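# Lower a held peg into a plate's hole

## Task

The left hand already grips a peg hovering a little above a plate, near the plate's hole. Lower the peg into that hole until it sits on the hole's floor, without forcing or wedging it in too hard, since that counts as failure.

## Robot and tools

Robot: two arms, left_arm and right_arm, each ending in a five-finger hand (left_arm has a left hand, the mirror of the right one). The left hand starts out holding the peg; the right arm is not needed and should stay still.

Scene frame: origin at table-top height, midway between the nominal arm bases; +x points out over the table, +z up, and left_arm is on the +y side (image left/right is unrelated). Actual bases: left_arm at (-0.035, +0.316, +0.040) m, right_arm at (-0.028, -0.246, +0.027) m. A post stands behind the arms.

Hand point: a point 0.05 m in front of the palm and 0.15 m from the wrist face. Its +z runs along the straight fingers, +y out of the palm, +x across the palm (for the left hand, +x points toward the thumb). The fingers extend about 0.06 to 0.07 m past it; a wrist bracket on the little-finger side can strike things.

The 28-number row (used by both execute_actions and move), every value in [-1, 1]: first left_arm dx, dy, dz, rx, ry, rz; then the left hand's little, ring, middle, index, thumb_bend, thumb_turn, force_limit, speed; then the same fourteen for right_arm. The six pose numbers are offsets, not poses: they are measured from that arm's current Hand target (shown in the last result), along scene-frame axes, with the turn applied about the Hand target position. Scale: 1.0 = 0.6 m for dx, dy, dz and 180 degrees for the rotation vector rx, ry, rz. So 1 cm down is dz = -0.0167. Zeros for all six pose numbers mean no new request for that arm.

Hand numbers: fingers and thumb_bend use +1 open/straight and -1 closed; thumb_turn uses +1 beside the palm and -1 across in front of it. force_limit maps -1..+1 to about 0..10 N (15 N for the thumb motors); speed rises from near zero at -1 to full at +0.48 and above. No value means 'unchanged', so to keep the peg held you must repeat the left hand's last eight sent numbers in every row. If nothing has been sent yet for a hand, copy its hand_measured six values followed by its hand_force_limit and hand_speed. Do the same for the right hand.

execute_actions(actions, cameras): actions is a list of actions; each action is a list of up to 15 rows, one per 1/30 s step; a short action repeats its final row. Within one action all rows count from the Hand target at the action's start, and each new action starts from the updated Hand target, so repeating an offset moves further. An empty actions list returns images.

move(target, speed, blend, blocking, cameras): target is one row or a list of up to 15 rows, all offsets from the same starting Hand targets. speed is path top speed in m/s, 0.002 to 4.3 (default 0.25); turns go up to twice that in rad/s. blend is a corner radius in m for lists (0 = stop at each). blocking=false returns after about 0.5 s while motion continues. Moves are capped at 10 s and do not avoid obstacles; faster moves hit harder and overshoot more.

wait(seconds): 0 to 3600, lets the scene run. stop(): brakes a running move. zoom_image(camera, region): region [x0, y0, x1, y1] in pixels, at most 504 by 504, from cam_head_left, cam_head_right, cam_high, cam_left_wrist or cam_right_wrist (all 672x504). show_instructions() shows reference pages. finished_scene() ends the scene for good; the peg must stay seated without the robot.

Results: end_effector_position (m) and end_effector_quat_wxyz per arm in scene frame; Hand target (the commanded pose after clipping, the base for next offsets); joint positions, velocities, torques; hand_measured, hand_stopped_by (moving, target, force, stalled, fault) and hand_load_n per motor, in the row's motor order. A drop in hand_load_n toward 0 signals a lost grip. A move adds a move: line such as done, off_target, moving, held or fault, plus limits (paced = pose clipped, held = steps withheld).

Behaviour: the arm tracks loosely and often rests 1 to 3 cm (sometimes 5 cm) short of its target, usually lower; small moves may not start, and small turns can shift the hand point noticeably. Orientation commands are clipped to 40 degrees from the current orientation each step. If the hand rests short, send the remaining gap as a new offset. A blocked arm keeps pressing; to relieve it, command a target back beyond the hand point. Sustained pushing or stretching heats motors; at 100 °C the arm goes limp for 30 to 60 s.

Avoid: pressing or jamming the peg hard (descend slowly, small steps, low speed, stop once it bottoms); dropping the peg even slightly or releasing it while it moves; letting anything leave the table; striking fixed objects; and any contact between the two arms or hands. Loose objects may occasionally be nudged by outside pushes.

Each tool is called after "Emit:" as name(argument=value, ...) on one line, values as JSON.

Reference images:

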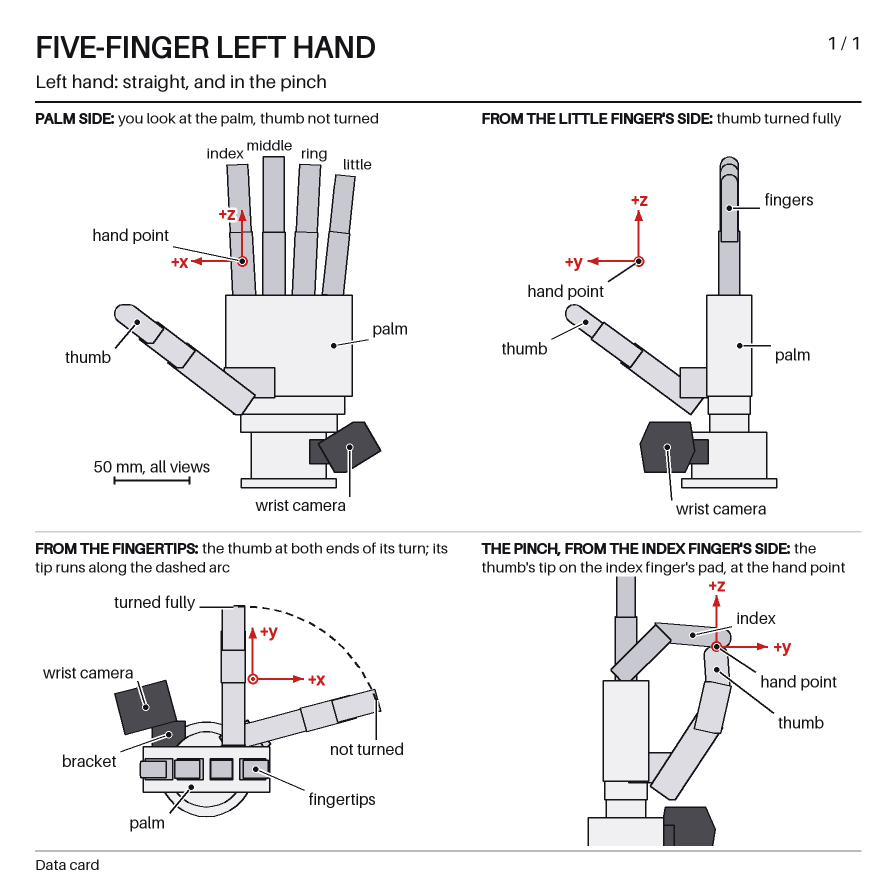

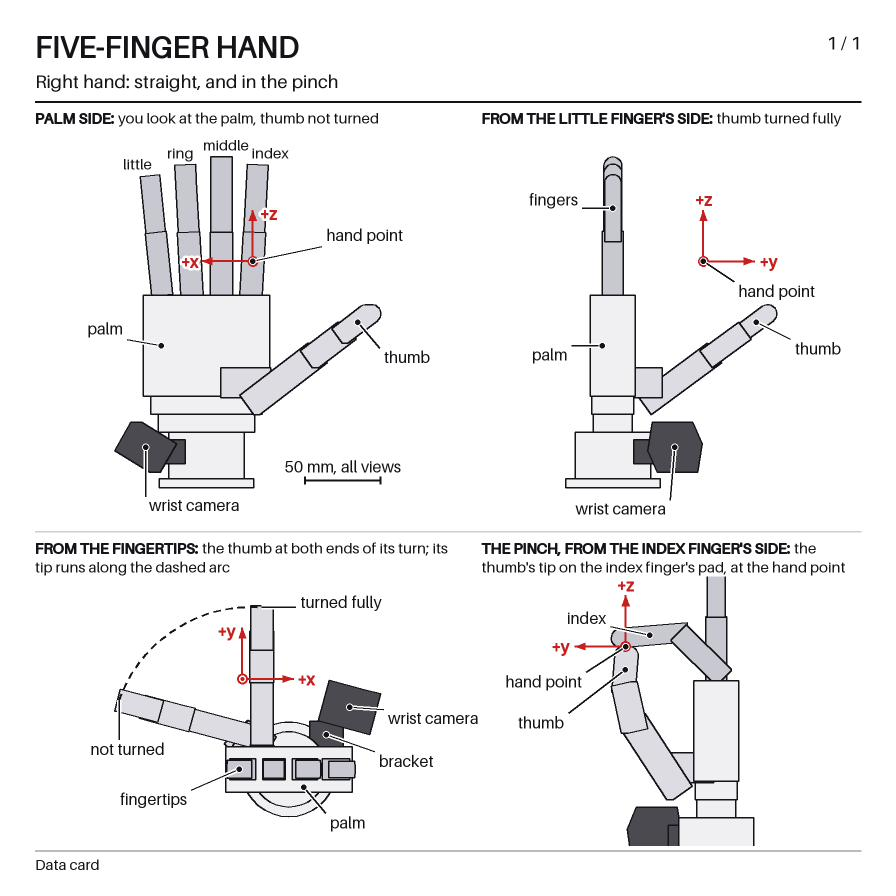

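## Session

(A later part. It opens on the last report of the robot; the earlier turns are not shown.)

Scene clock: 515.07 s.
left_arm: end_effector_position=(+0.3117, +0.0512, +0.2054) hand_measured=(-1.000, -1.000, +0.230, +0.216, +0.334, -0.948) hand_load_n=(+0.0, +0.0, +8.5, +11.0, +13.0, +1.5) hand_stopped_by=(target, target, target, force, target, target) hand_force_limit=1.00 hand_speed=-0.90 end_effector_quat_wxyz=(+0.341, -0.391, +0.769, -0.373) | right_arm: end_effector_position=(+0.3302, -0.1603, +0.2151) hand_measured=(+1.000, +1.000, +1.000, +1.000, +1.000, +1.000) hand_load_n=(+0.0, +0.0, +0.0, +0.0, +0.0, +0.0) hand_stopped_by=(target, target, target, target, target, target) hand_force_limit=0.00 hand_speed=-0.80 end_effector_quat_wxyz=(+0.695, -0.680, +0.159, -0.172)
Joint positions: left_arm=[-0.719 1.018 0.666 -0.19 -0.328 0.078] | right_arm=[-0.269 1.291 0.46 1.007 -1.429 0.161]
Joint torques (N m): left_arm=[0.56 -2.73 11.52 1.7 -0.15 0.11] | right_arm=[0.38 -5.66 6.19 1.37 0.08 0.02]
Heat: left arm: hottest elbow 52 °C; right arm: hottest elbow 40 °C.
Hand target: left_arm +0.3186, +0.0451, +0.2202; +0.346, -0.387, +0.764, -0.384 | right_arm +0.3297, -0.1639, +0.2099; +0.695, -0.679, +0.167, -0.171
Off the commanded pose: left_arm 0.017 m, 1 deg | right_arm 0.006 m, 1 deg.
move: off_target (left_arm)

Emit:
move(target=[0.003,0.004,0,0,0,0,-1,-1,0.228,0.216,0.326,-0.948,1,-0.9,0,0,0,0,0,0,1,1,1,1,1,1,0,-0.8], speed=0.03)

Scene clock: 517.10 s.
left_arm: end_effector_position=(+0.3109, +0.0498, +0.2053) hand_measured=(-1.000, -1.000, +0.230, +0.216, +0.334, -0.948) hand_load_n=(+0.0, +0.0, +8.5, +10.5, +13.5, +1.5) hand_stopped_by=(target, target, target, force, target, target) hand_force_limit=1.00 hand_speed=-0.90 end_effector_quat_wxyz=(+0.338, -0.389, +0.770, -0.375) | right_arm: end_effector_position=(+0.3302, -0.1603, +0.2151) hand_measured=(+1.000, +1.000, +1.000, +1.000, +1.000, +1.000) hand_load_n=(+0.0, +0.0, +0.0, -0.5, +0.0, +0.0) hand_stopped_by=(target, target, target, target, target, target) hand_force_limit=0.00 hand_speed=-0.80 end_effector_quat_wxyz=(+0.695, -0.680, +0.159, -0.172)
Joint positions: left_arm=[-0.719 1.018 0.666 -0.19 -0.319 0.078] | right_arm=[-0.269 1.291 0.46 1.007 -1.429 0.161]
Joint torques (N m): left_arm=[1.26 -2.73 11.47 1.76 -0.14 0.17] | right_arm=[0.21 -5.71 6.2 1.35 0.04 0.01]
Heat: left arm: hottest elbow 52 °C; right arm: hottest elbow 40 °C.
Hand target: left_arm +0.3204, +0.0474, +0.2202; +0.346, -0.387, +0.764, -0.384 | right_arm +0.3297, -0.1639, +0.2099; +0.695, -0.679, +0.167, -0.171
Off the commanded pose: left_arm 0.018 m, 2 deg | right_arm 0.006 m, 1 deg.
move: off_target (left_arm)

Emit:
wait(seconds=0.1, cameras=["all"])

Emit:
zoom_image(camera="cam_right_wrist", region=[352, 232, 412, 302])

Emit:
zoom_image(camera="cam_left_wrist", region=[145, 145, 245, 295])

Emit:
zoom_image(camera="cam_high", region=[335, 120, 385, 170])

Emit:
zoom_image(camera="cam_head_right", region=[300, 250, 350, 300])

Emit:
zoom_image(camera="cam_head_left", region=[300, 250, 350, 300])

Scene clock: 520.20 s.
left_arm: end_effector_position=(+0.3109, +0.0498, +0.2053) hand_measured=(-1.000, -1.000, +0.230, +0.216, +0.334, -0.948) hand_load_n=(+0.0, +0.5, +8.5, +10.5, +13.0, +1.5) hand_stopped_by=(target, target, target, force, target, target) hand_force_limit=1.00 hand_speed=-0.90 end_effector_quat_wxyz=(+0.338, -0.389, +0.770, -0.375) | right_arm: end_effector_position=(+0.3302, -0.1603, +0.2151) hand_measured=(+1.000, +1.000, +1.000, +1.000, +1.000, +1.000) hand_load_n=(+0.0, +0.0, +0.0, +0.0, +0.0, +0.0) hand_stopped_by=(target, target, target, target, target, target) hand_force_limit=0.00 hand_speed=-0.80 end_effector_quat_wxyz=(+0.695, -0.680, +0.159, -0.172)
Joint positions: left_arm=[-0.719 1.018 0.666 -0.19 -0.319 0.078] | right_arm=[-0.269 1.291 0.46 1.007 -1.429 0.161]
Joint torques (N m): left_arm=[1.2 -2.84 11.47 1.76 -0.14 0.16] | right_arm=[0.38 -6.01 6.09 1.44 0.1 -0.01]
Heat: left arm: hottest elbow 52 °C; right arm: hottest elbow 40 °C.
Hand target: left_arm +0.3204, +0.0474, +0.2202; +0.346, -0.387, +0.764, -0.384 | right_arm +0.3297, -0.1639, +0.2099; +0.695, -0.679, +0.167, -0.171
Off the commanded pose: left_arm 0.018 m, 2 deg | right_arm 0.006 m, 1 deg.
wait: 0.10 s; at rest from the start
cam_left_wrist: T_world_to_cam=[[0.20334, -0.59677, 0.77622, -0.19827], [-0.86715, -0.4779, -0.14026, 0.32626], [0.45465, -0.64458, -0.61466, 0.12879]] pos_world=[0.26468, 0.12061, 0.27882]
cam_right_wrist: T_world_to_cam=[[0.23339, -0.10594, -0.96659, 0.11293], [-0.97231, -0.03744, -0.23067, 0.36896], [-0.01176, 0.99367, -0.11175, 0.30387]] pos_world=[0.33596, -0.27617, 0.22822]

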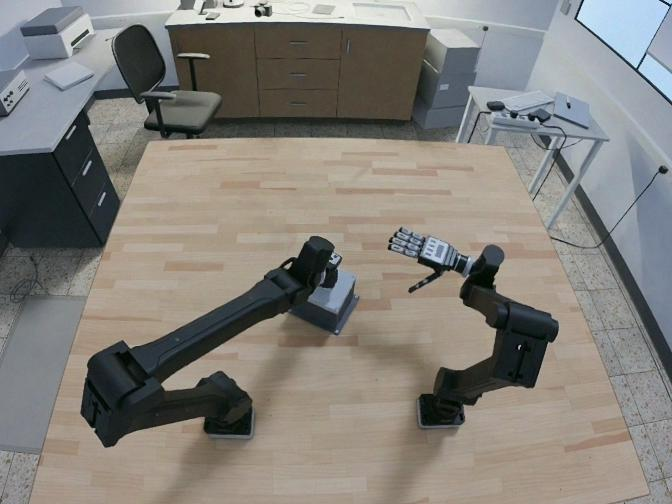

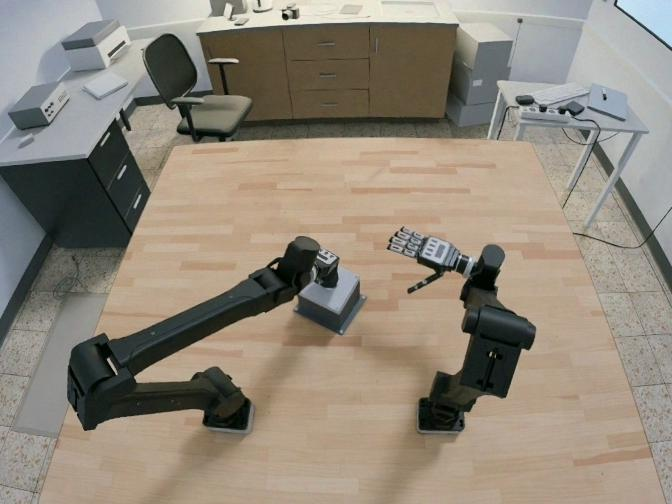

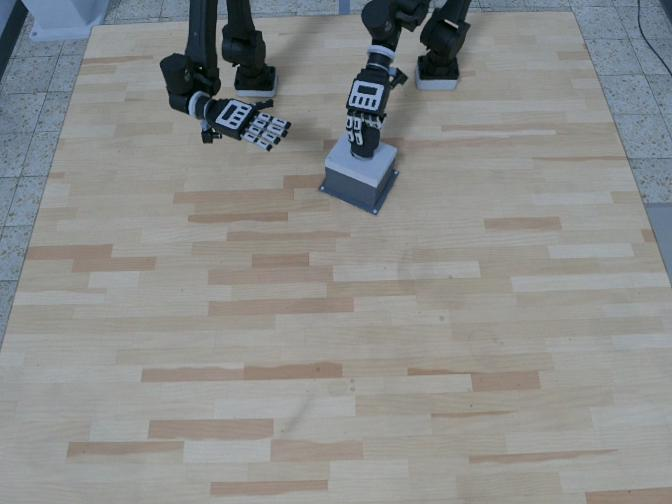

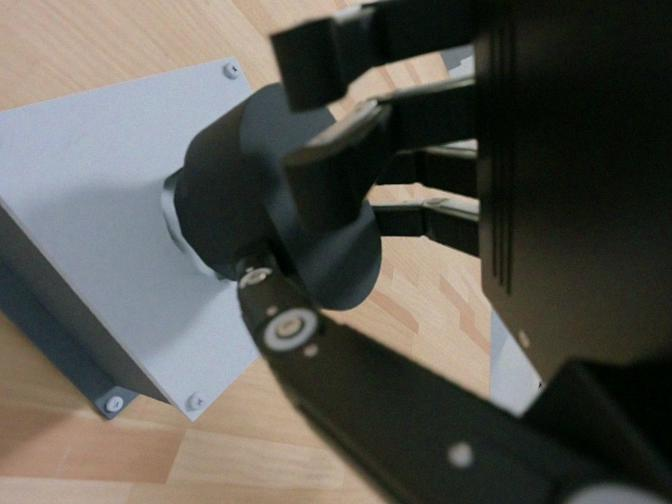

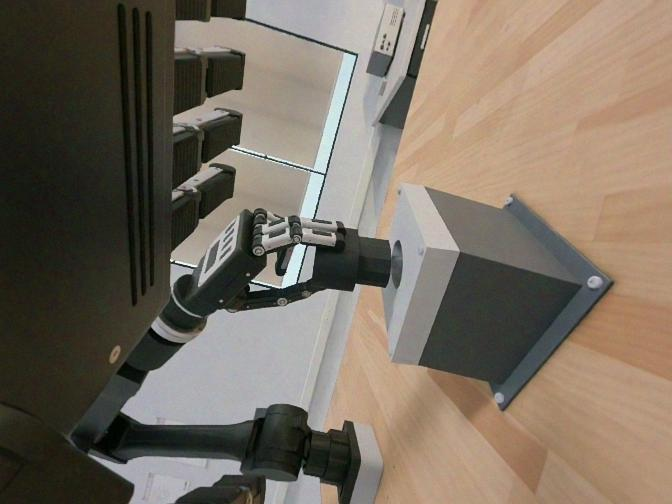

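Scaled by 7.200 from the camera's image (finer frame: 960x720).

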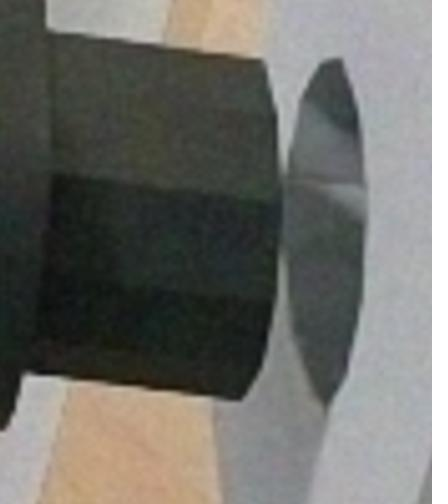

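Scaled by 3.360 from the camera's image (finer frame: 960x720).

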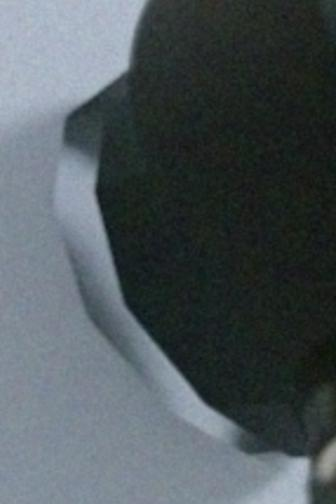

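Scaled by 10.080 from the camera's image (finer frame: 960x720).

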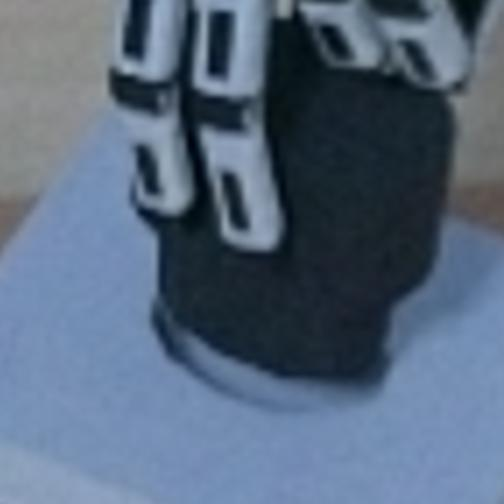

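Scaled by 10.080 from the camera's image (finer frame: 960x720).

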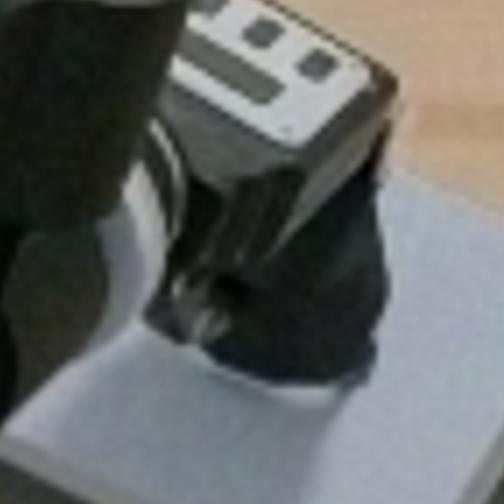

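Scaled by 10.080 from the camera's image (finer frame: 960x720).

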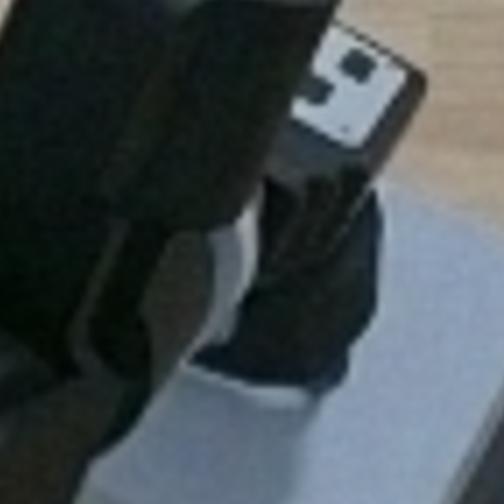

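Emit:
move(target=[0.0033,0,-0.0167,0,0,0,-1,-1,0.228,0.216,0.326,-0.948,1,-0.9,0,0,0,0,0,0,1,1,1,1,1,1,0,-0.8], speed=0.03)

Scene clock: 525.20 s.
left_arm: end_effector_position=(+0.3118, +0.0480, +0.2001) hand_measured=(-1.000, -1.000, +0.230, +0.216, +0.334, -0.948) hand_load_n=(+0.5, +0.0, +8.5, +11.0, +13.5, +2.0) hand_stopped_by=(target, target, target, force, target, target) hand_force_limit=1.00 hand_speed=-0.90 end_effector_quat_wxyz=(+0.335, -0.389, +0.773, -0.373) | right_arm: end_effector_position=(+0.3302, -0.1603, +0.2151) hand_measured=(+1.000, +1.000, +1.000, +1.000, +1.000, +1.000) hand_load_n=(-0.5, +0.0, +0.0, -0.5, +0.0, -0.5) hand_stopped_by=(target, target, target, target, target, target) hand_force_limit=0.00 hand_speed=-0.80 end_effector_quat_wxyz=(+0.695, -0.680, +0.159, -0.172)
Joint positions: left_arm=[-0.719 1.033 0.666 -0.183 -0.316 0.078] | right_arm=[-0.269 1.291 0.46 1.007 -1.429 0.161]
Joint torques (N m): left_arm=[1.67 -2.84 9.96 2.95 -0.15 0.18] | right_arm=[0.09 -5.83 6.32 1.51 0.1 0.05]
Heat: left arm: hottest elbow 52 °C; right arm: hottest elbow 40 °C.
Hand target: left_arm +0.3224, +0.0475, +0.2101; +0.346, -0.387, +0.764, -0.384 | right_arm +0.3297, -0.1639, +0.2099; +0.695, -0.679, +0.167, -0.171
Off the commanded pose: left_arm 0.015 m, 2 deg | right_arm 0.006 m, 1 deg.
move: off_target (left_arm)

Emit:
move(target=[0.0033,0.0025,0,0,0,0,-1,-1,0.228,0.216,0.326,-0.948,1,-0.9,0,0,0,0,0,0,1,1,1,1,1,1,0,-0.8], speed=0.03)

Scene clock: 530.43 s.
left_arm: end_effector_position=(+0.3127, +0.0491, +0.1999) hand_measured=(-1.000, -1.000, +0.230, +0.216, +0.334, -0.948) hand_load_n=(+0.0, +0.0, +8.5, +11.0, +13.0, +1.5) hand_stopped_by=(target, target, target, force, target, target) hand_force_limit=1.00 hand_speed=-0.90 end_effector_quat_wxyz=(+0.334, -0.389, +0.773, -0.373) | right_arm: end_effector_position=(+0.3302, -0.1603, +0.2151) hand_measured=(+1.000, +1.000, +1.000, +1.000, +1.000, +1.000) hand_load_n=(+0.0, +0.0, +0.0, +0.0, +0.0, +0.0) hand_stopped_by=(target, target, target, target, target, target) hand_force_limit=0.00 hand_speed=-0.80 end_effector_quat_wxyz=(+0.695, -0.680, +0.159, -0.172)
Joint positions: left_arm=[-0.713 1.033 0.666 -0.183 -0.31 0.08] | right_arm=[-0.269 1.291 0.46 1.007 -1.429 0.161]
Joint torques (N m): left_arm=[1.79 -2.84 10.06 3.06 -0.14 0.18] | right_arm=[0.21 -5.71 6.26 1.28 0.07 0.01]
Heat: left arm: hottest elbow 52 °C; right arm: hottest elbow 40 °C.
Hand target: left_arm +0.3243, +0.0489, +0.2101; +0.346, -0.387, +0.764, -0.384 | right_arm +0.3297, -0.1639, +0.2099; +0.695, -0.679, +0.167, -0.171
Off the commanded pose: left_arm 0.015 m, 2 deg | right_arm 0.006 m, 1 deg.
move: off_target (left_arm)

Emit:
wait(seconds=0.1, cameras=["cam_high", "cam_left_wrist", "cam_right_wrist", "cam_head_right"])

Emit:
zoom_image(camera="cam_right_wrist", region=[352, 232, 412, 302])

Emit:
zoom_image(camera="cam_left_wrist", region=[145, 145, 245, 295])

Emit:
zoom_image(camera="cam_high", region=[335, 120, 385, 170])

Emit:
zoom_image(camera="cam_head_right", region=[300, 250, 350, 300])

Scene clock: 532.83 s.
left_arm: end_effector_position=(+0.3127, +0.0491, +0.1999) hand_measured=(-1.000, -1.000, +0.230, +0.216, +0.334, -0.948) hand_load_n=(+0.0, +0.0, +8.5, +11.0, +13.5, +1.5) hand_stopped_by=(target, target, target, force, target, target) hand_force_limit=1.00 hand_speed=-0.90 end_effector_quat_wxyz=(+0.334, -0.389, +0.773, -0.373) | right_arm: end_effector_position=(+0.3302, -0.1603, +0.2151) hand_measured=(+1.000, +1.000, +1.000, +1.000, +1.000, +1.000) hand_load_n=(+0.0, -0.5, +0.0, +0.0, +0.0, +0.0) hand_stopped_by=(target, target, target, target, target, target) hand_force_limit=0.00 hand_speed=-0.80 end_effector_quat_wxyz=(+0.695, -0.680, +0.159, -0.172)
Joint positions: left_arm=[-0.713 1.033 0.666 -0.183 -0.31 0.08] | right_arm=[-0.269 1.291 0.46 1.007 -1.429 0.161]
Joint torques (N m): left_arm=[1.79 -2.84 10.03 3.08 -0.14 0.19] | right_arm=[0.09 -5.89 6.2 1.31 0.07 -0.04]
Heat: left arm: hottest elbow 52 °C; right arm: hottest elbow 40 °C.
Hand target: left_arm +0.3243, +0.0489, +0.2101; +0.346, -0.387, +0.764, -0.384 | right_arm +0.3297, -0.1639, +0.2099; +0.695, -0.679, +0.167, -0.171
Off the commanded pose: left_arm 0.015 m, 2 deg | right_arm 0.006 m, 1 deg.
wait: 0.10 s; at rest from the start
cam_left_wrist: T_world_to_cam=[[0.20821, -0.60056, 0.772, -0.19534], [-0.87026, -0.474, -0.13403, 0.32636], [0.44642, -0.64394, -0.62134, 0.12802]] pos_world=[0.26754, 0.11982, 0.27409]
cam_right_wrist: T_world_to_cam=[[0.23339, -0.10594, -0.96659, 0.11293], [-0.97231, -0.03744, -0.23067, 0.36896], [-0.01176, 0.99367, -0.11175, 0.30387]] pos_world=[0.33596, -0.27617, 0.22822]
Images, in order (width x height): cam_head_right 672x504, cam_high 672x504, cam_left_wrist 672x504, cam_right_wrist 672x504.

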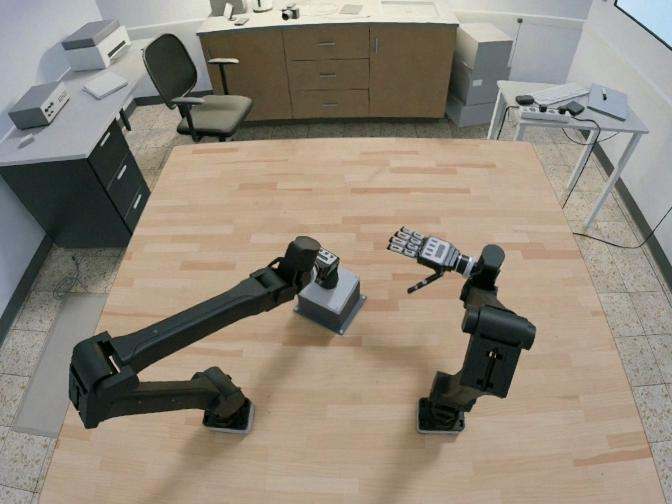

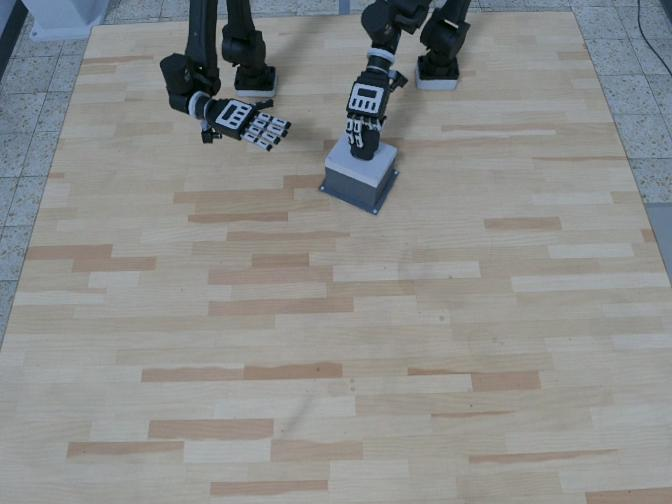

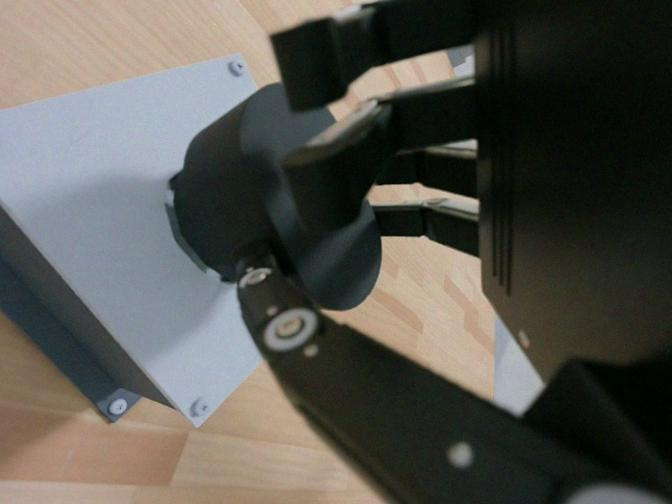

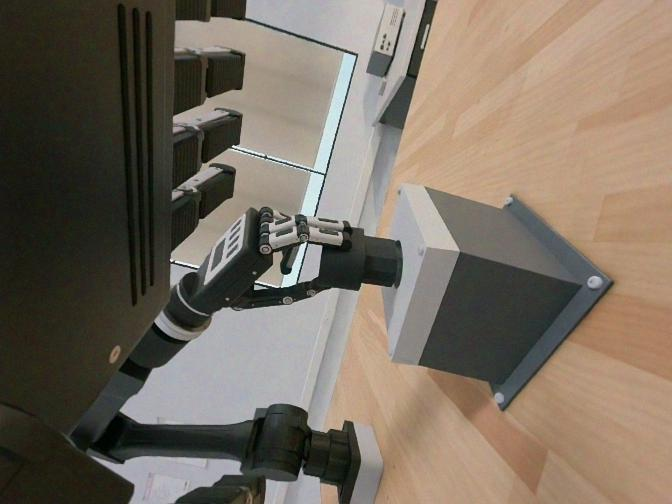

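Scaled by 7.200 from the camera's image (finer frame: 960x720).

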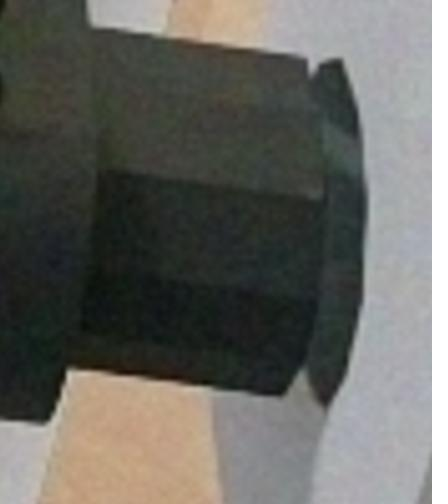

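Scaled by 3.360 from the camera's image (finer frame: 960x720).

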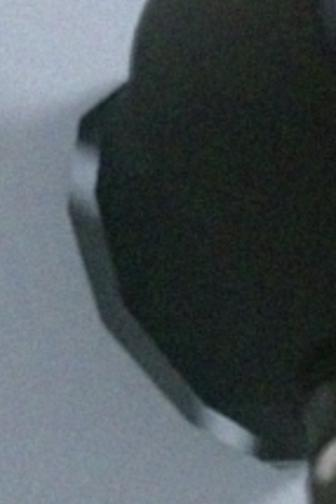

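Scaled by 10.080 from the camera's image (finer frame: 960x720).

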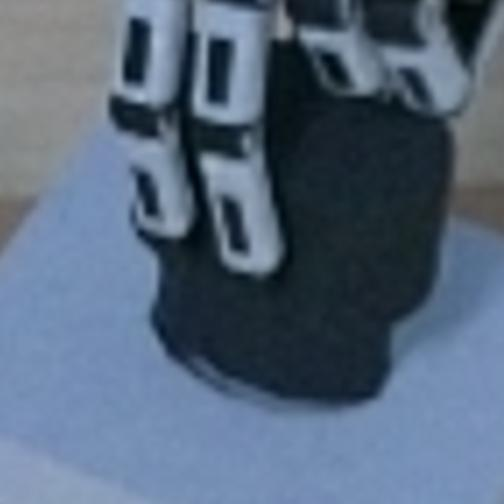

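Scaled by 10.080 from the camera's image (finer frame: 960x720).

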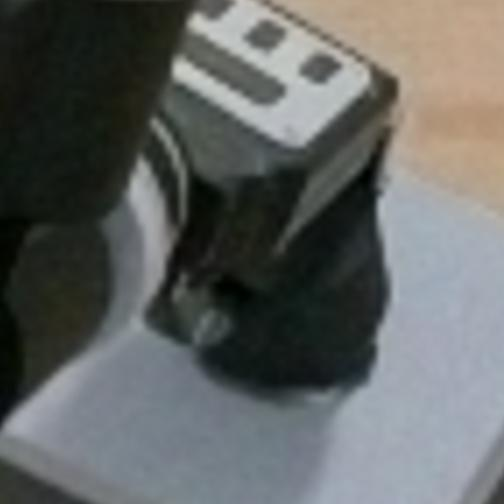

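Emit:
zoom_image(camera="cam_left_wrist", region=[155, 160, 215, 230])

Emit:
zoom_image(camera="cam_left_wrist", region=[165, 220, 240, 295])

Scaled by 7.200 from the camera's image (finer frame: 960x720).

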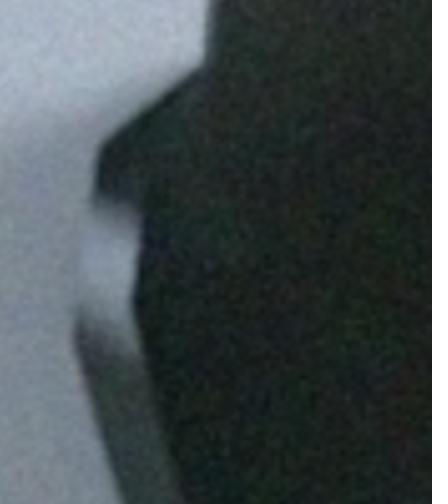

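Scaled by 6.720 from the camera's image (finer frame: 960x720).

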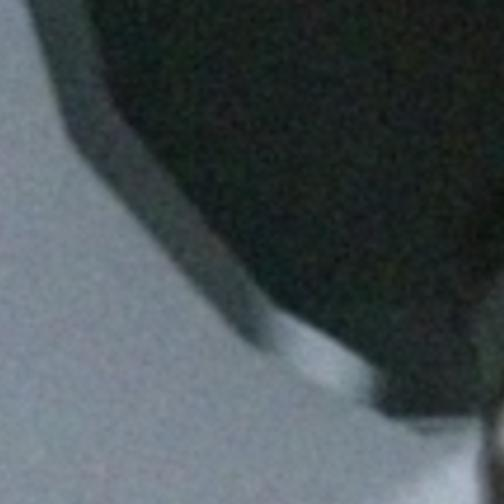

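Emit:
move(target=[0,0,0,0,0,0.0085,-1,-1,0.228,0.216,0.326,-0.948,1,-0.9,0,0,0,0,0,0,1,1,1,1,1,1,0,-0.8], speed=0.03)

Scene clock: 550.27 s.
left_arm: end_effector_position=(+0.3153, +0.0529, +0.1988) hand_measured=(-1.000, -1.000, +0.230, +0.216, +0.334, -0.948) hand_load_n=(+0.0, +0.0, +8.5, +10.5, +13.0, +1.5) hand_stopped_by=(target, target, target, force, target, target) hand_force_limit=1.00 hand_speed=-0.90 end_effector_quat_wxyz=(+0.343, -0.394, +0.771, -0.366) | right_arm: end_effector_position=(+0.3302, -0.1603, +0.2151) hand_measured=(+1.000, +1.000, +1.000, +1.000, +1.000, +1.000) hand_load_n=(+0.0, -0.5, +0.0, -0.5, +0.0, -0.5) hand_stopped_by=(target, target, target, target, target, target) hand_force_limit=0.00 hand_speed=-0.80 end_effector_quat_wxyz=(+0.695, -0.680, +0.159, -0.172)
Joint positions: left_arm=[-0.713 1.037 0.666 -0.183 -0.333 0.08] | right_arm=[-0.269 1.291 0.46 1.007 -1.429 0.161]
Joint torques (N m): left_arm=[0.85 -2.73 10.33 2.82 -0.46 0.02] | right_arm=[0.5 -5.89 6.24 1.42 0.11 -0.01]
Heat: left arm: hottest elbow 51 °C; right arm: hottest elbow 40 °C.
Hand target: left_arm +0.3243, +0.0489, +0.2100; +0.351, -0.397, +0.759, -0.379 | right_arm +0.3297, -0.1639, +0.2099; +0.695, -0.679, +0.167, -0.171
Off the commanded pose: left_arm 0.015 m, 2 deg | right_arm 0.006 m, 1 deg.
move: off_target (left_arm)

Emit:
move(target=[-0.008,-0.0135,0.004,-0.0033,0.0022,0.0025,-1,-1,0.228,0.216,0.326,-0.948,1,-0.9,0,0,0,0,0,0,1,1,1,1,1,1,0,-0.8], speed=0.03)

Scene clock: 556.00 s.
left_arm: end_effector_position=(+0.3159, +0.0534, +0.1982) hand_measured=(-1.000, -1.000, +0.230, +0.216, +0.334, -0.948) hand_load_n=(+0.0, +0.0, +8.5, +11.0, +13.0, +1.5) hand_stopped_by=(target, target, target, force, target, target) hand_force_limit=1.00 hand_speed=-0.90 end_effector_quat_wxyz=(+0.346, -0.403, +0.765, -0.363) | right_arm: end_effector_position=(+0.3302, -0.1603, +0.2151) hand_measured=(+1.000, +1.000, +1.000, +1.000, +1.000, +1.000) hand_load_n=(+0.0, +0.0, +0.0, +0.0, +0.0, +0.0) hand_stopped_by=(target, target, target, target, target, target) hand_force_limit=0.00 hand_speed=-0.80 end_effector_quat_wxyz=(+0.695, -0.680, +0.159, -0.172)
Joint positions: left_arm=[-0.72 1.04 0.666 -0.183 -0.356 0.063] | right_arm=[-0.269 1.291 0.46 1.007 -1.429 0.161]
Joint torques (N m): left_arm=[-0.73 -2.84 11.12 2.07 -0.48 -0.09] | right_arm=[0.09 -7.06 6.2 1.37 0.09 -0.01]
Heat: left arm: hottest elbow 51 °C; right arm: hottest elbow 40 °C.
Hand target: left_arm +0.3195, +0.0408, +0.2124; +0.347, -0.403, +0.757, -0.380 | right_arm +0.3297, -0.1639, +0.2099; +0.695, -0.679, +0.167, -0.171
Off the commanded pose: left_arm 0.019 m, 2 deg | right_arm 0.006 m, 1 deg.
move: off_target (left_arm)

Emit:
move(target=[-0.0068,-0.010,0.004,0,0,-0.0055,-1,-1,0.228,0.216,0.326,-0.948,1,-0.9,0,0,0,0,0,0,1,1,1,1,1,1,0,-0.8], speed=0.03)

Scene clock: 561.17 s.
left_arm: end_effector_position=(+0.3116, +0.0477, +0.1982) hand_measured=(-1.000, -1.000, +0.230, +0.216, +0.334, -0.948) hand_load_n=(+0.0, +0.0, +8.5, +10.5, +13.0, +1.5) hand_stopped_by=(target, target, target, force, target, target) hand_force_limit=1.00 hand_speed=-0.90 end_effector_quat_wxyz=(+0.344, -0.397, +0.769, -0.366) | right_arm: end_effector_position=(+0.3302, -0.1603, +0.2151) hand_measured=(+1.000, +1.000, +1.000, +1.000, +1.000, +1.000) hand_load_n=(+0.0, +0.0, +0.0, -0.5, +0.0, -0.5) hand_stopped_by=(target, target, target, target, target, target) hand_force_limit=0.00 hand_speed=-0.80 end_effector_quat_wxyz=(+0.695, -0.680, +0.159, -0.172)
Joint positions: left_arm=[-0.736 1.04 0.666 -0.183 -0.357 0.063] | right_arm=[-0.269 1.291 0.46 1.007 -1.429 0.161]
Joint torques (N m): left_arm=[-0.67 -3.02 11.62 1.77 -0.41 -0.08] | right_arm=[0.62 -5.48 6.16 1.43 0.06 -0.01]
Heat: left arm: hottest elbow 51 °C; right arm: hottest elbow 40 °C.
Hand target: left_arm +0.3154, +0.0348, +0.2148; +0.344, -0.397, +0.760, -0.383 | right_arm +0.3297, -0.1639, +0.2099; +0.695, -0.679, +0.167, -0.171
Off the commanded pose: left_arm 0.021 m, 2 deg | right_arm 0.006 m, 1 deg.
move: off_target (left_arm)

Emit:
wait(seconds=0.1, cameras=["cam_high", "cam_left_wrist", "cam_right_wrist"])

Emit:
zoom_image(camera="cam_right_wrist", region=[352, 232, 412, 302])

Emit:
zoom_image(camera="cam_left_wrist", region=[155, 160, 215, 230])

Emit:
zoom_image(camera="cam_left_wrist", region=[165, 220, 240, 295])

Emit:
zoom_image(camera="cam_high", region=[335, 120, 385, 170])

Scene clock: 564.87 s.
left_arm: end_effector_position=(+0.3116, +0.0477, +0.1982) hand_measured=(-1.000, -1.000, +0.230, +0.216, +0.334, -0.948) hand_load_n=(+0.0, +0.0, +8.5, +10.5, +13.0, +1.5) hand_stopped_by=(target, target, target, force, target, target) hand_force_limit=1.00 hand_speed=-0.90 end_effector_quat_wxyz=(+0.344, -0.397, +0.769, -0.366) | right_arm: end_effector_position=(+0.3302, -0.1603, +0.2151) hand_measured=(+1.000, +1.000, +1.000, +1.000, +1.000, +1.000) hand_load_n=(+0.0, +0.0, -0.5, +0.0, +0.0, +0.0) hand_stopped_by=(target, target, target, target, target, target) hand_force_limit=0.00 hand_speed=-0.80 end_effector_quat_wxyz=(+0.695, -0.680, +0.159, -0.172)
Joint positions: left_arm=[-0.736 1.04 0.666 -0.183 -0.357 0.063] | right_arm=[-0.269 1.291 0.46 1.007 -1.429 0.161]
Joint torques (N m): left_arm=[-0.67 -2.96 11.6 1.74 -0.41 -0.08] | right_arm=[0.09 -5.95 6.16 1.47 0.09 0.01]
Heat: left arm: hottest elbow 51 °C; right arm: hottest elbow 40 °C.
Hand target: left_arm +0.3154, +0.0348, +0.2148; +0.344, -0.397, +0.760, -0.383 | right_arm +0.3297, -0.1639, +0.2099; +0.695, -0.679, +0.167, -0.171
Off the commanded pose: left_arm 0.021 m, 2 deg | right_arm 0.006 m, 1 deg.
wait: 0.10 s; at rest from the start
cam_left_wrist: T_world_to_cam=[[0.21913, -0.60161, 0.76814, -0.19724], [-0.85654, -0.49563, -0.14383, 0.32318], [0.46725, -0.62643, -0.62391, 0.11986]] pos_world=[0.26403, 0.1166, 0.27278]
cam_right_wrist: T_world_to_cam=[[0.23339, -0.10594, -0.96659, 0.11293], [-0.97231, -0.03744, -0.23067, 0.36896], [-0.01176, 0.99367, -0.11175, 0.30387]] pos_world=[0.33596, -0.27617, 0.22822]

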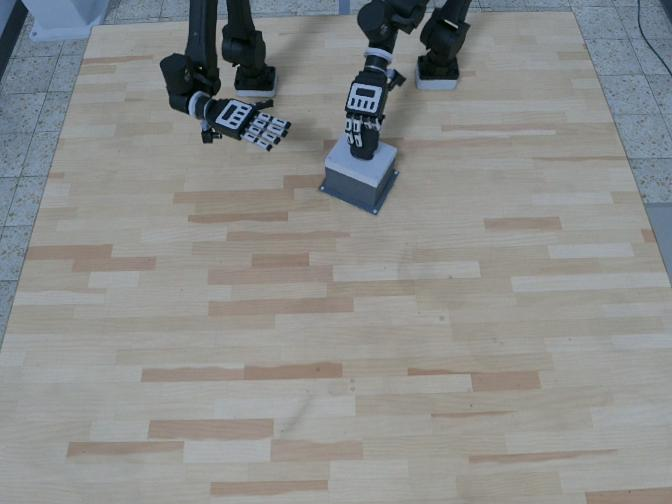

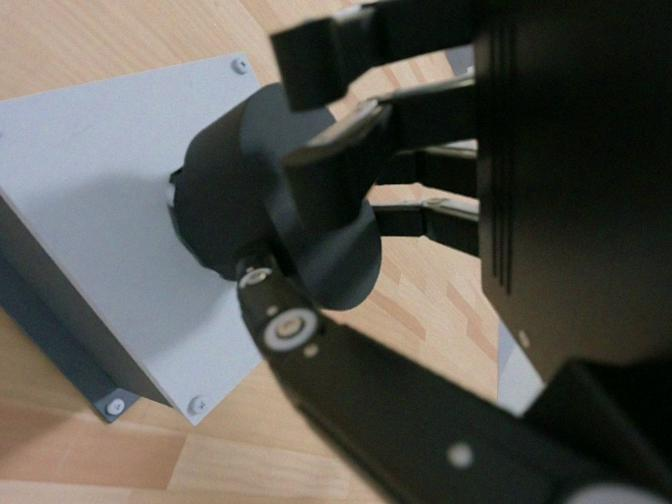

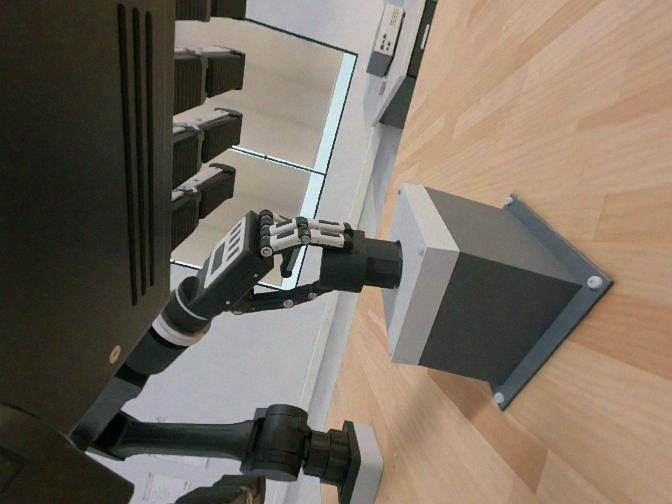

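Scaled by 7.200 from the camera's image (finer frame: 960x720).

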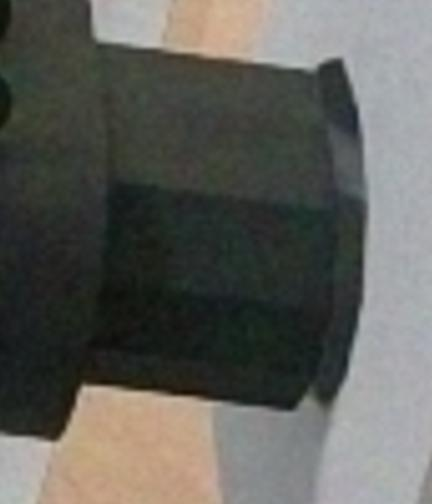

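Scaled by 7.200 from the camera's image (finer frame: 960x720).

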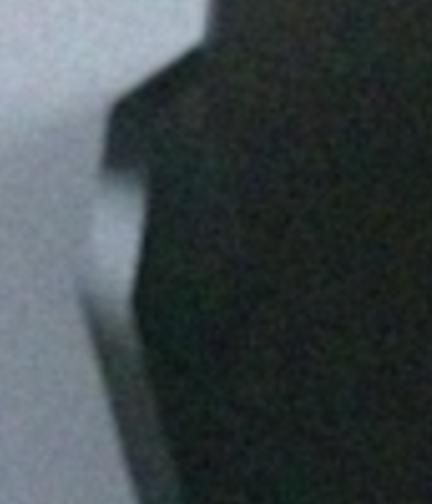

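Scaled by 6.720 from the camera's image (finer frame: 960x720).

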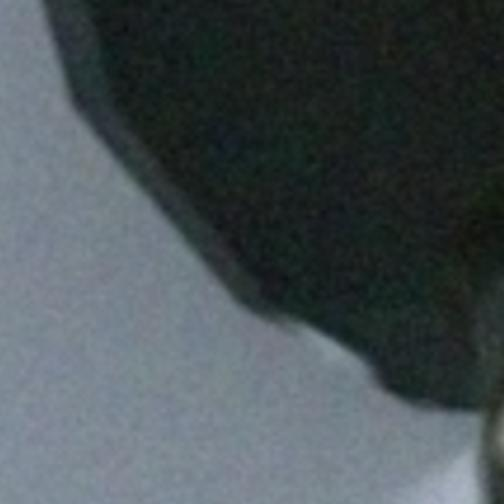

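Scaled by 10.080 from the camera's image (finer frame: 960x720).

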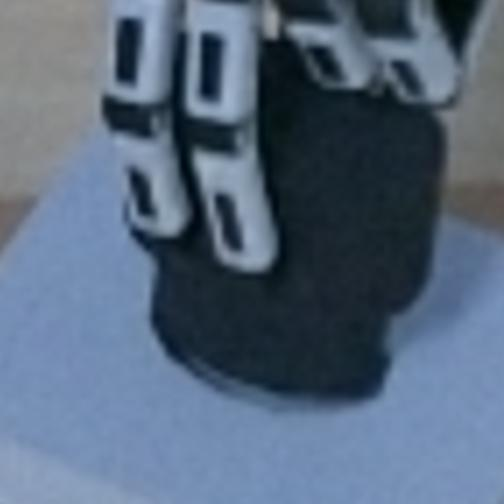

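Emit:
move(target=[0.012,0.014,0.045,0,0,0.0076,-1,-1,0.228,0.216,0.326,-0.948,1,-0.9,0,0,0,0,0,0,1,1,1,1,1,1,0,-0.8], speed=0.05)

Scene clock: 595.30 s.
left_arm: end_effector_position=(+0.3025, +0.0563, +0.1935) hand_measured=(-1.000, -1.000, +0.230, +0.216, +0.334, -0.948) hand_load_n=(+0.0, +0.0, +8.5, +11.0, +13.0, +1.5) hand_stopped_by=(target, target, target, force, target, target) hand_force_limit=1.00 hand_speed=-0.90 end_effector_quat_wxyz=(+0.335, -0.398, +0.782, -0.342) | right_arm: end_effector_position=(+0.3302, -0.1603, +0.2151) hand_measured=(+1.000, +1.000, +1.000, +1.000, +1.000, +1.000) hand_load_n=(+0.0, -0.5, +0.0, +0.0, +0.0, +0.0) hand_stopped_by=(target, target, target, target, target, target) hand_force_limit=0.00 hand_speed=-0.80 end_effector_quat_wxyz=(+0.695, -0.680, +0.159, -0.172)
Joint positions: left_arm=[-0.736 1.03 0.676 -0.262 -0.357 0.061] | right_arm=[-0.269 1.291 0.46 1.007 -1.429 0.161]
Joint torques (N m): left_arm=[1.14 -4.54 15.13 1.42 -0.4 -0.05] | right_arm=[0.44 -6.3 6.19 1.36 0.1 0]
Heat: left arm: hottest elbow 52 °C; right arm: hottest elbow 40 °C.
Hand target: left_arm +0.3226, +0.0433, +0.2418; +0.349, -0.406, +0.755, -0.379 | right_arm +0.3297, -0.1639, +0.2099; +0.695, -0.679, +0.167, -0.171
Off the commanded pose: left_arm 0.054 m, 6 deg | right_arm 0.006 m, 1 deg.
move: off_target (left_arm)

Emit:
move(target=[0,0,0.03,0,0,0,-1,-1,0.228,0.216,0.326,-0.948,1,-0.9,0,0,0,0,0,0,1,1,1,1,1,1,0,-0.8], speed=0.1, cameras=["cam_left_wrist", "cam_right_wrist"])

Scene clock: 598.27 s.
left_arm: end_effector_position=(+0.3045, +0.0543, +0.2154) hand_measured=(-1.000, -1.000, +0.230, +0.216, +0.334, -0.948) hand_load_n=(+0.0, +0.0, +8.5, +11.0, +13.0, +1.5) hand_stopped_by=(target, target, target, force, target, target) hand_force_limit=1.00 hand_speed=-0.90 end_effector_quat_wxyz=(+0.336, -0.398, +0.780, -0.346) | right_arm: end_effector_position=(+0.3302, -0.1603, +0.2151) hand_measured=(+1.000, +1.000, +1.000, +1.000, +1.000, +1.000) hand_load_n=(-0.5, +0.0, +0.0, +0.0, +0.0, +0.0) hand_stopped_by=(target, target, target, target, target, target) hand_force_limit=0.00 hand_speed=-0.80 end_effector_quat_wxyz=(+0.695, -0.680, +0.159, -0.172)
Joint positions: left_arm=[-0.736 1.011 0.721 -0.316 -0.357 0.061] | right_arm=[-0.269 1.291 0.46 1.007 -1.429 0.161]
Joint torques (N m): left_arm=[1.14 -4.01 15.01 1.46 -0.41 -0.05] | right_arm=[0.26 -5.3 6.08 1.4 0.09 0.01]
Heat: left arm: hottest elbow 53 °C; right arm: hottest elbow 40 °C.
Hand target: left_arm +0.3226, +0.0433, +0.2597; +0.349, -0.406, +0.755, -0.379 | right_arm +0.3297, -0.1639, +0.2099; +0.695, -0.679, +0.167, -0.171
Off the commanded pose: left_arm 0.049 m, 5 deg | right_arm 0.006 m, 1 deg.
move: off_target (left_arm)
cam_left_wrist: T_world_to_cam=[[0.24663, -0.62555, 0.74018, -0.20592], [-0.86082, -0.49224, -0.12919, 0.32086], [0.44516, -0.6053, -0.65989, 0.15129]] pos_world=[0.25964, 0.1207, 0.2937]
cam_right_wrist: T_world_to_cam=[[0.23339, -0.10594, -0.96659, 0.11293], [-0.97231, -0.03744, -0.23067, 0.36896], [-0.01176, 0.99367, -0.11175, 0.30387]] pos_world=[0.33596, -0.27617, 0.22822]

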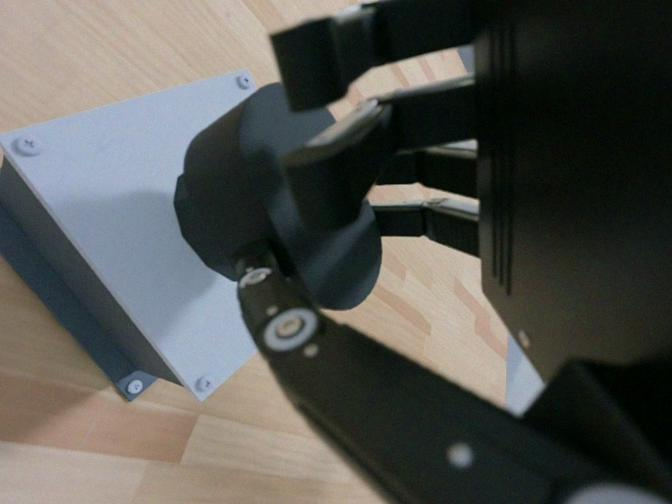

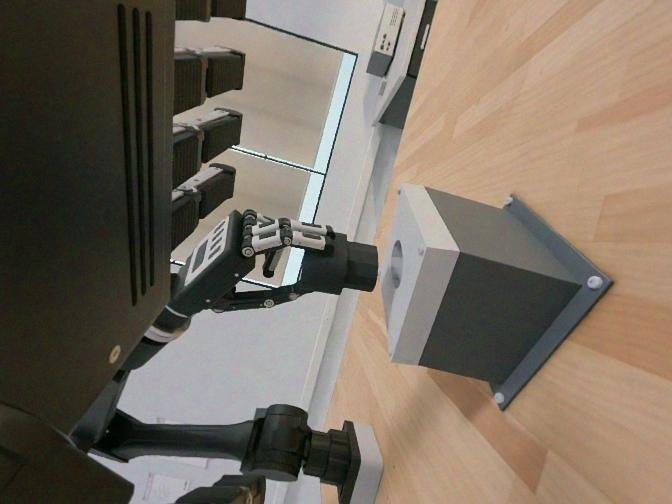

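Emit:
move(target=[0.0017,0.0077,-0.0742,0.0064,-0.0045,-0.0045,-1,-1,0.228,0.216,0.326,-0.948,1,-0.9,0,0,0,0,0,0,1,1,1,1,1,1,0,-0.8], speed=0.04)

Scene clock: 605.50 s.
left_arm: end_effector_position=(+0.3137, +0.0463, +0.2074) hand_measured=(-1.000, -1.000, +0.230, +0.216, +0.334, -0.948) hand_load_n=(+0.0, +0.0, +8.5, +11.0, +13.0, +1.5) hand_stopped_by=(target, target, target, force, target, target) hand_force_limit=1.00 hand_speed=-0.90 end_effector_quat_wxyz=(+0.345, -0.396, +0.767, -0.368) | right_arm: end_effector_position=(+0.3302, -0.1603, +0.2151) hand_measured=(+1.000, +1.000, +1.000, +1.000, +1.000, +1.000) hand_load_n=(+0.0, +0.0, +0.0, +0.0, +0.0, +0.0) hand_stopped_by=(target, target, target, target, target, target) hand_force_limit=0.00 hand_speed=-0.80 end_effector_quat_wxyz=(+0.695, -0.680, +0.159, -0.172)
Joint positions: left_arm=[-0.736 1.035 0.685 -0.202 -0.357 0.066] | right_arm=[-0.269 1.291 0.46 1.007 -1.429 0.161]
Joint torques (N m): left_arm=[1.85 -3.14 9.63 2.99 -0.19 0.19] | right_arm=[0.44 -5.71 6 1.47 0.08 0.05]
Heat: left arm: hottest elbow 52 °C; right arm: hottest elbow 40 °C.
Hand target: left_arm +0.3235, +0.0479, +0.2151; +0.355, -0.394, +0.759, -0.376 | right_arm +0.3297, -0.1639, +0.2099; +0.695, -0.679, +0.167, -0.171
Off the commanded pose: left_arm 0.013 m, 2 deg | right_arm 0.006 m, 1 deg.
move: off_target (left_arm)

Emit:
move(target=[-0.0027,0.0029,-0.0083,0,0,0,-1,-1,0.228,0.216,0.326,-0.948,1,-0.9,0,0,0,0,0,0,1,1,1,1,1,1,0,-0.8], speed=0.03)

Scene clock: 608.97 s.
left_arm: end_effector_position=(+0.3121, +0.0481, +0.2018) hand_measured=(-1.000, -1.000, +0.230, +0.216, +0.334, -0.948) hand_load_n=(+0.0, +0.0, +8.5, +10.5, +13.5, +1.5) hand_stopped_by=(target, target, target, force, target, target) hand_force_limit=1.00 hand_speed=-0.90 end_effector_quat_wxyz=(+0.345, -0.396, +0.768, -0.367) | right_arm: end_effector_position=(+0.3302, -0.1603, +0.2151) hand_measured=(+1.000, +1.000, +1.000, +1.000, +1.000, +1.000) hand_load_n=(-0.5, +0.0, +0.0, +0.0, +0.0, +0.0) hand_stopped_by=(target, target, target, target, target, target) hand_force_limit=0.00 hand_speed=-0.80 end_effector_quat_wxyz=(+0.695, -0.680, +0.159, -0.172)
Joint positions: left_arm=[-0.735 1.035 0.671 -0.19 -0.357 0.066] | right_arm=[-0.269 1.291 0.46 1.007 -1.429 0.161]
Joint torques (N m): left_arm=[1.67 -3.08 9.52 3.04 -0.16 0.2] | right_arm=[0.03 -6.12 6.12 1.39 0.09 0.01]
Heat: left arm: hottest elbow 52 °C; right arm: hottest elbow 40 °C.
Hand target: left_arm +0.3220, +0.0496, +0.2103; +0.355, -0.394, +0.759, -0.377 | right_arm +0.3297, -0.1639, +0.2099; +0.695, -0.679, +0.167, -0.171
Off the commanded pose: left_arm 0.013 m, 2 deg | right_arm 0.006 m, 1 deg.
move: off_target (left_arm)


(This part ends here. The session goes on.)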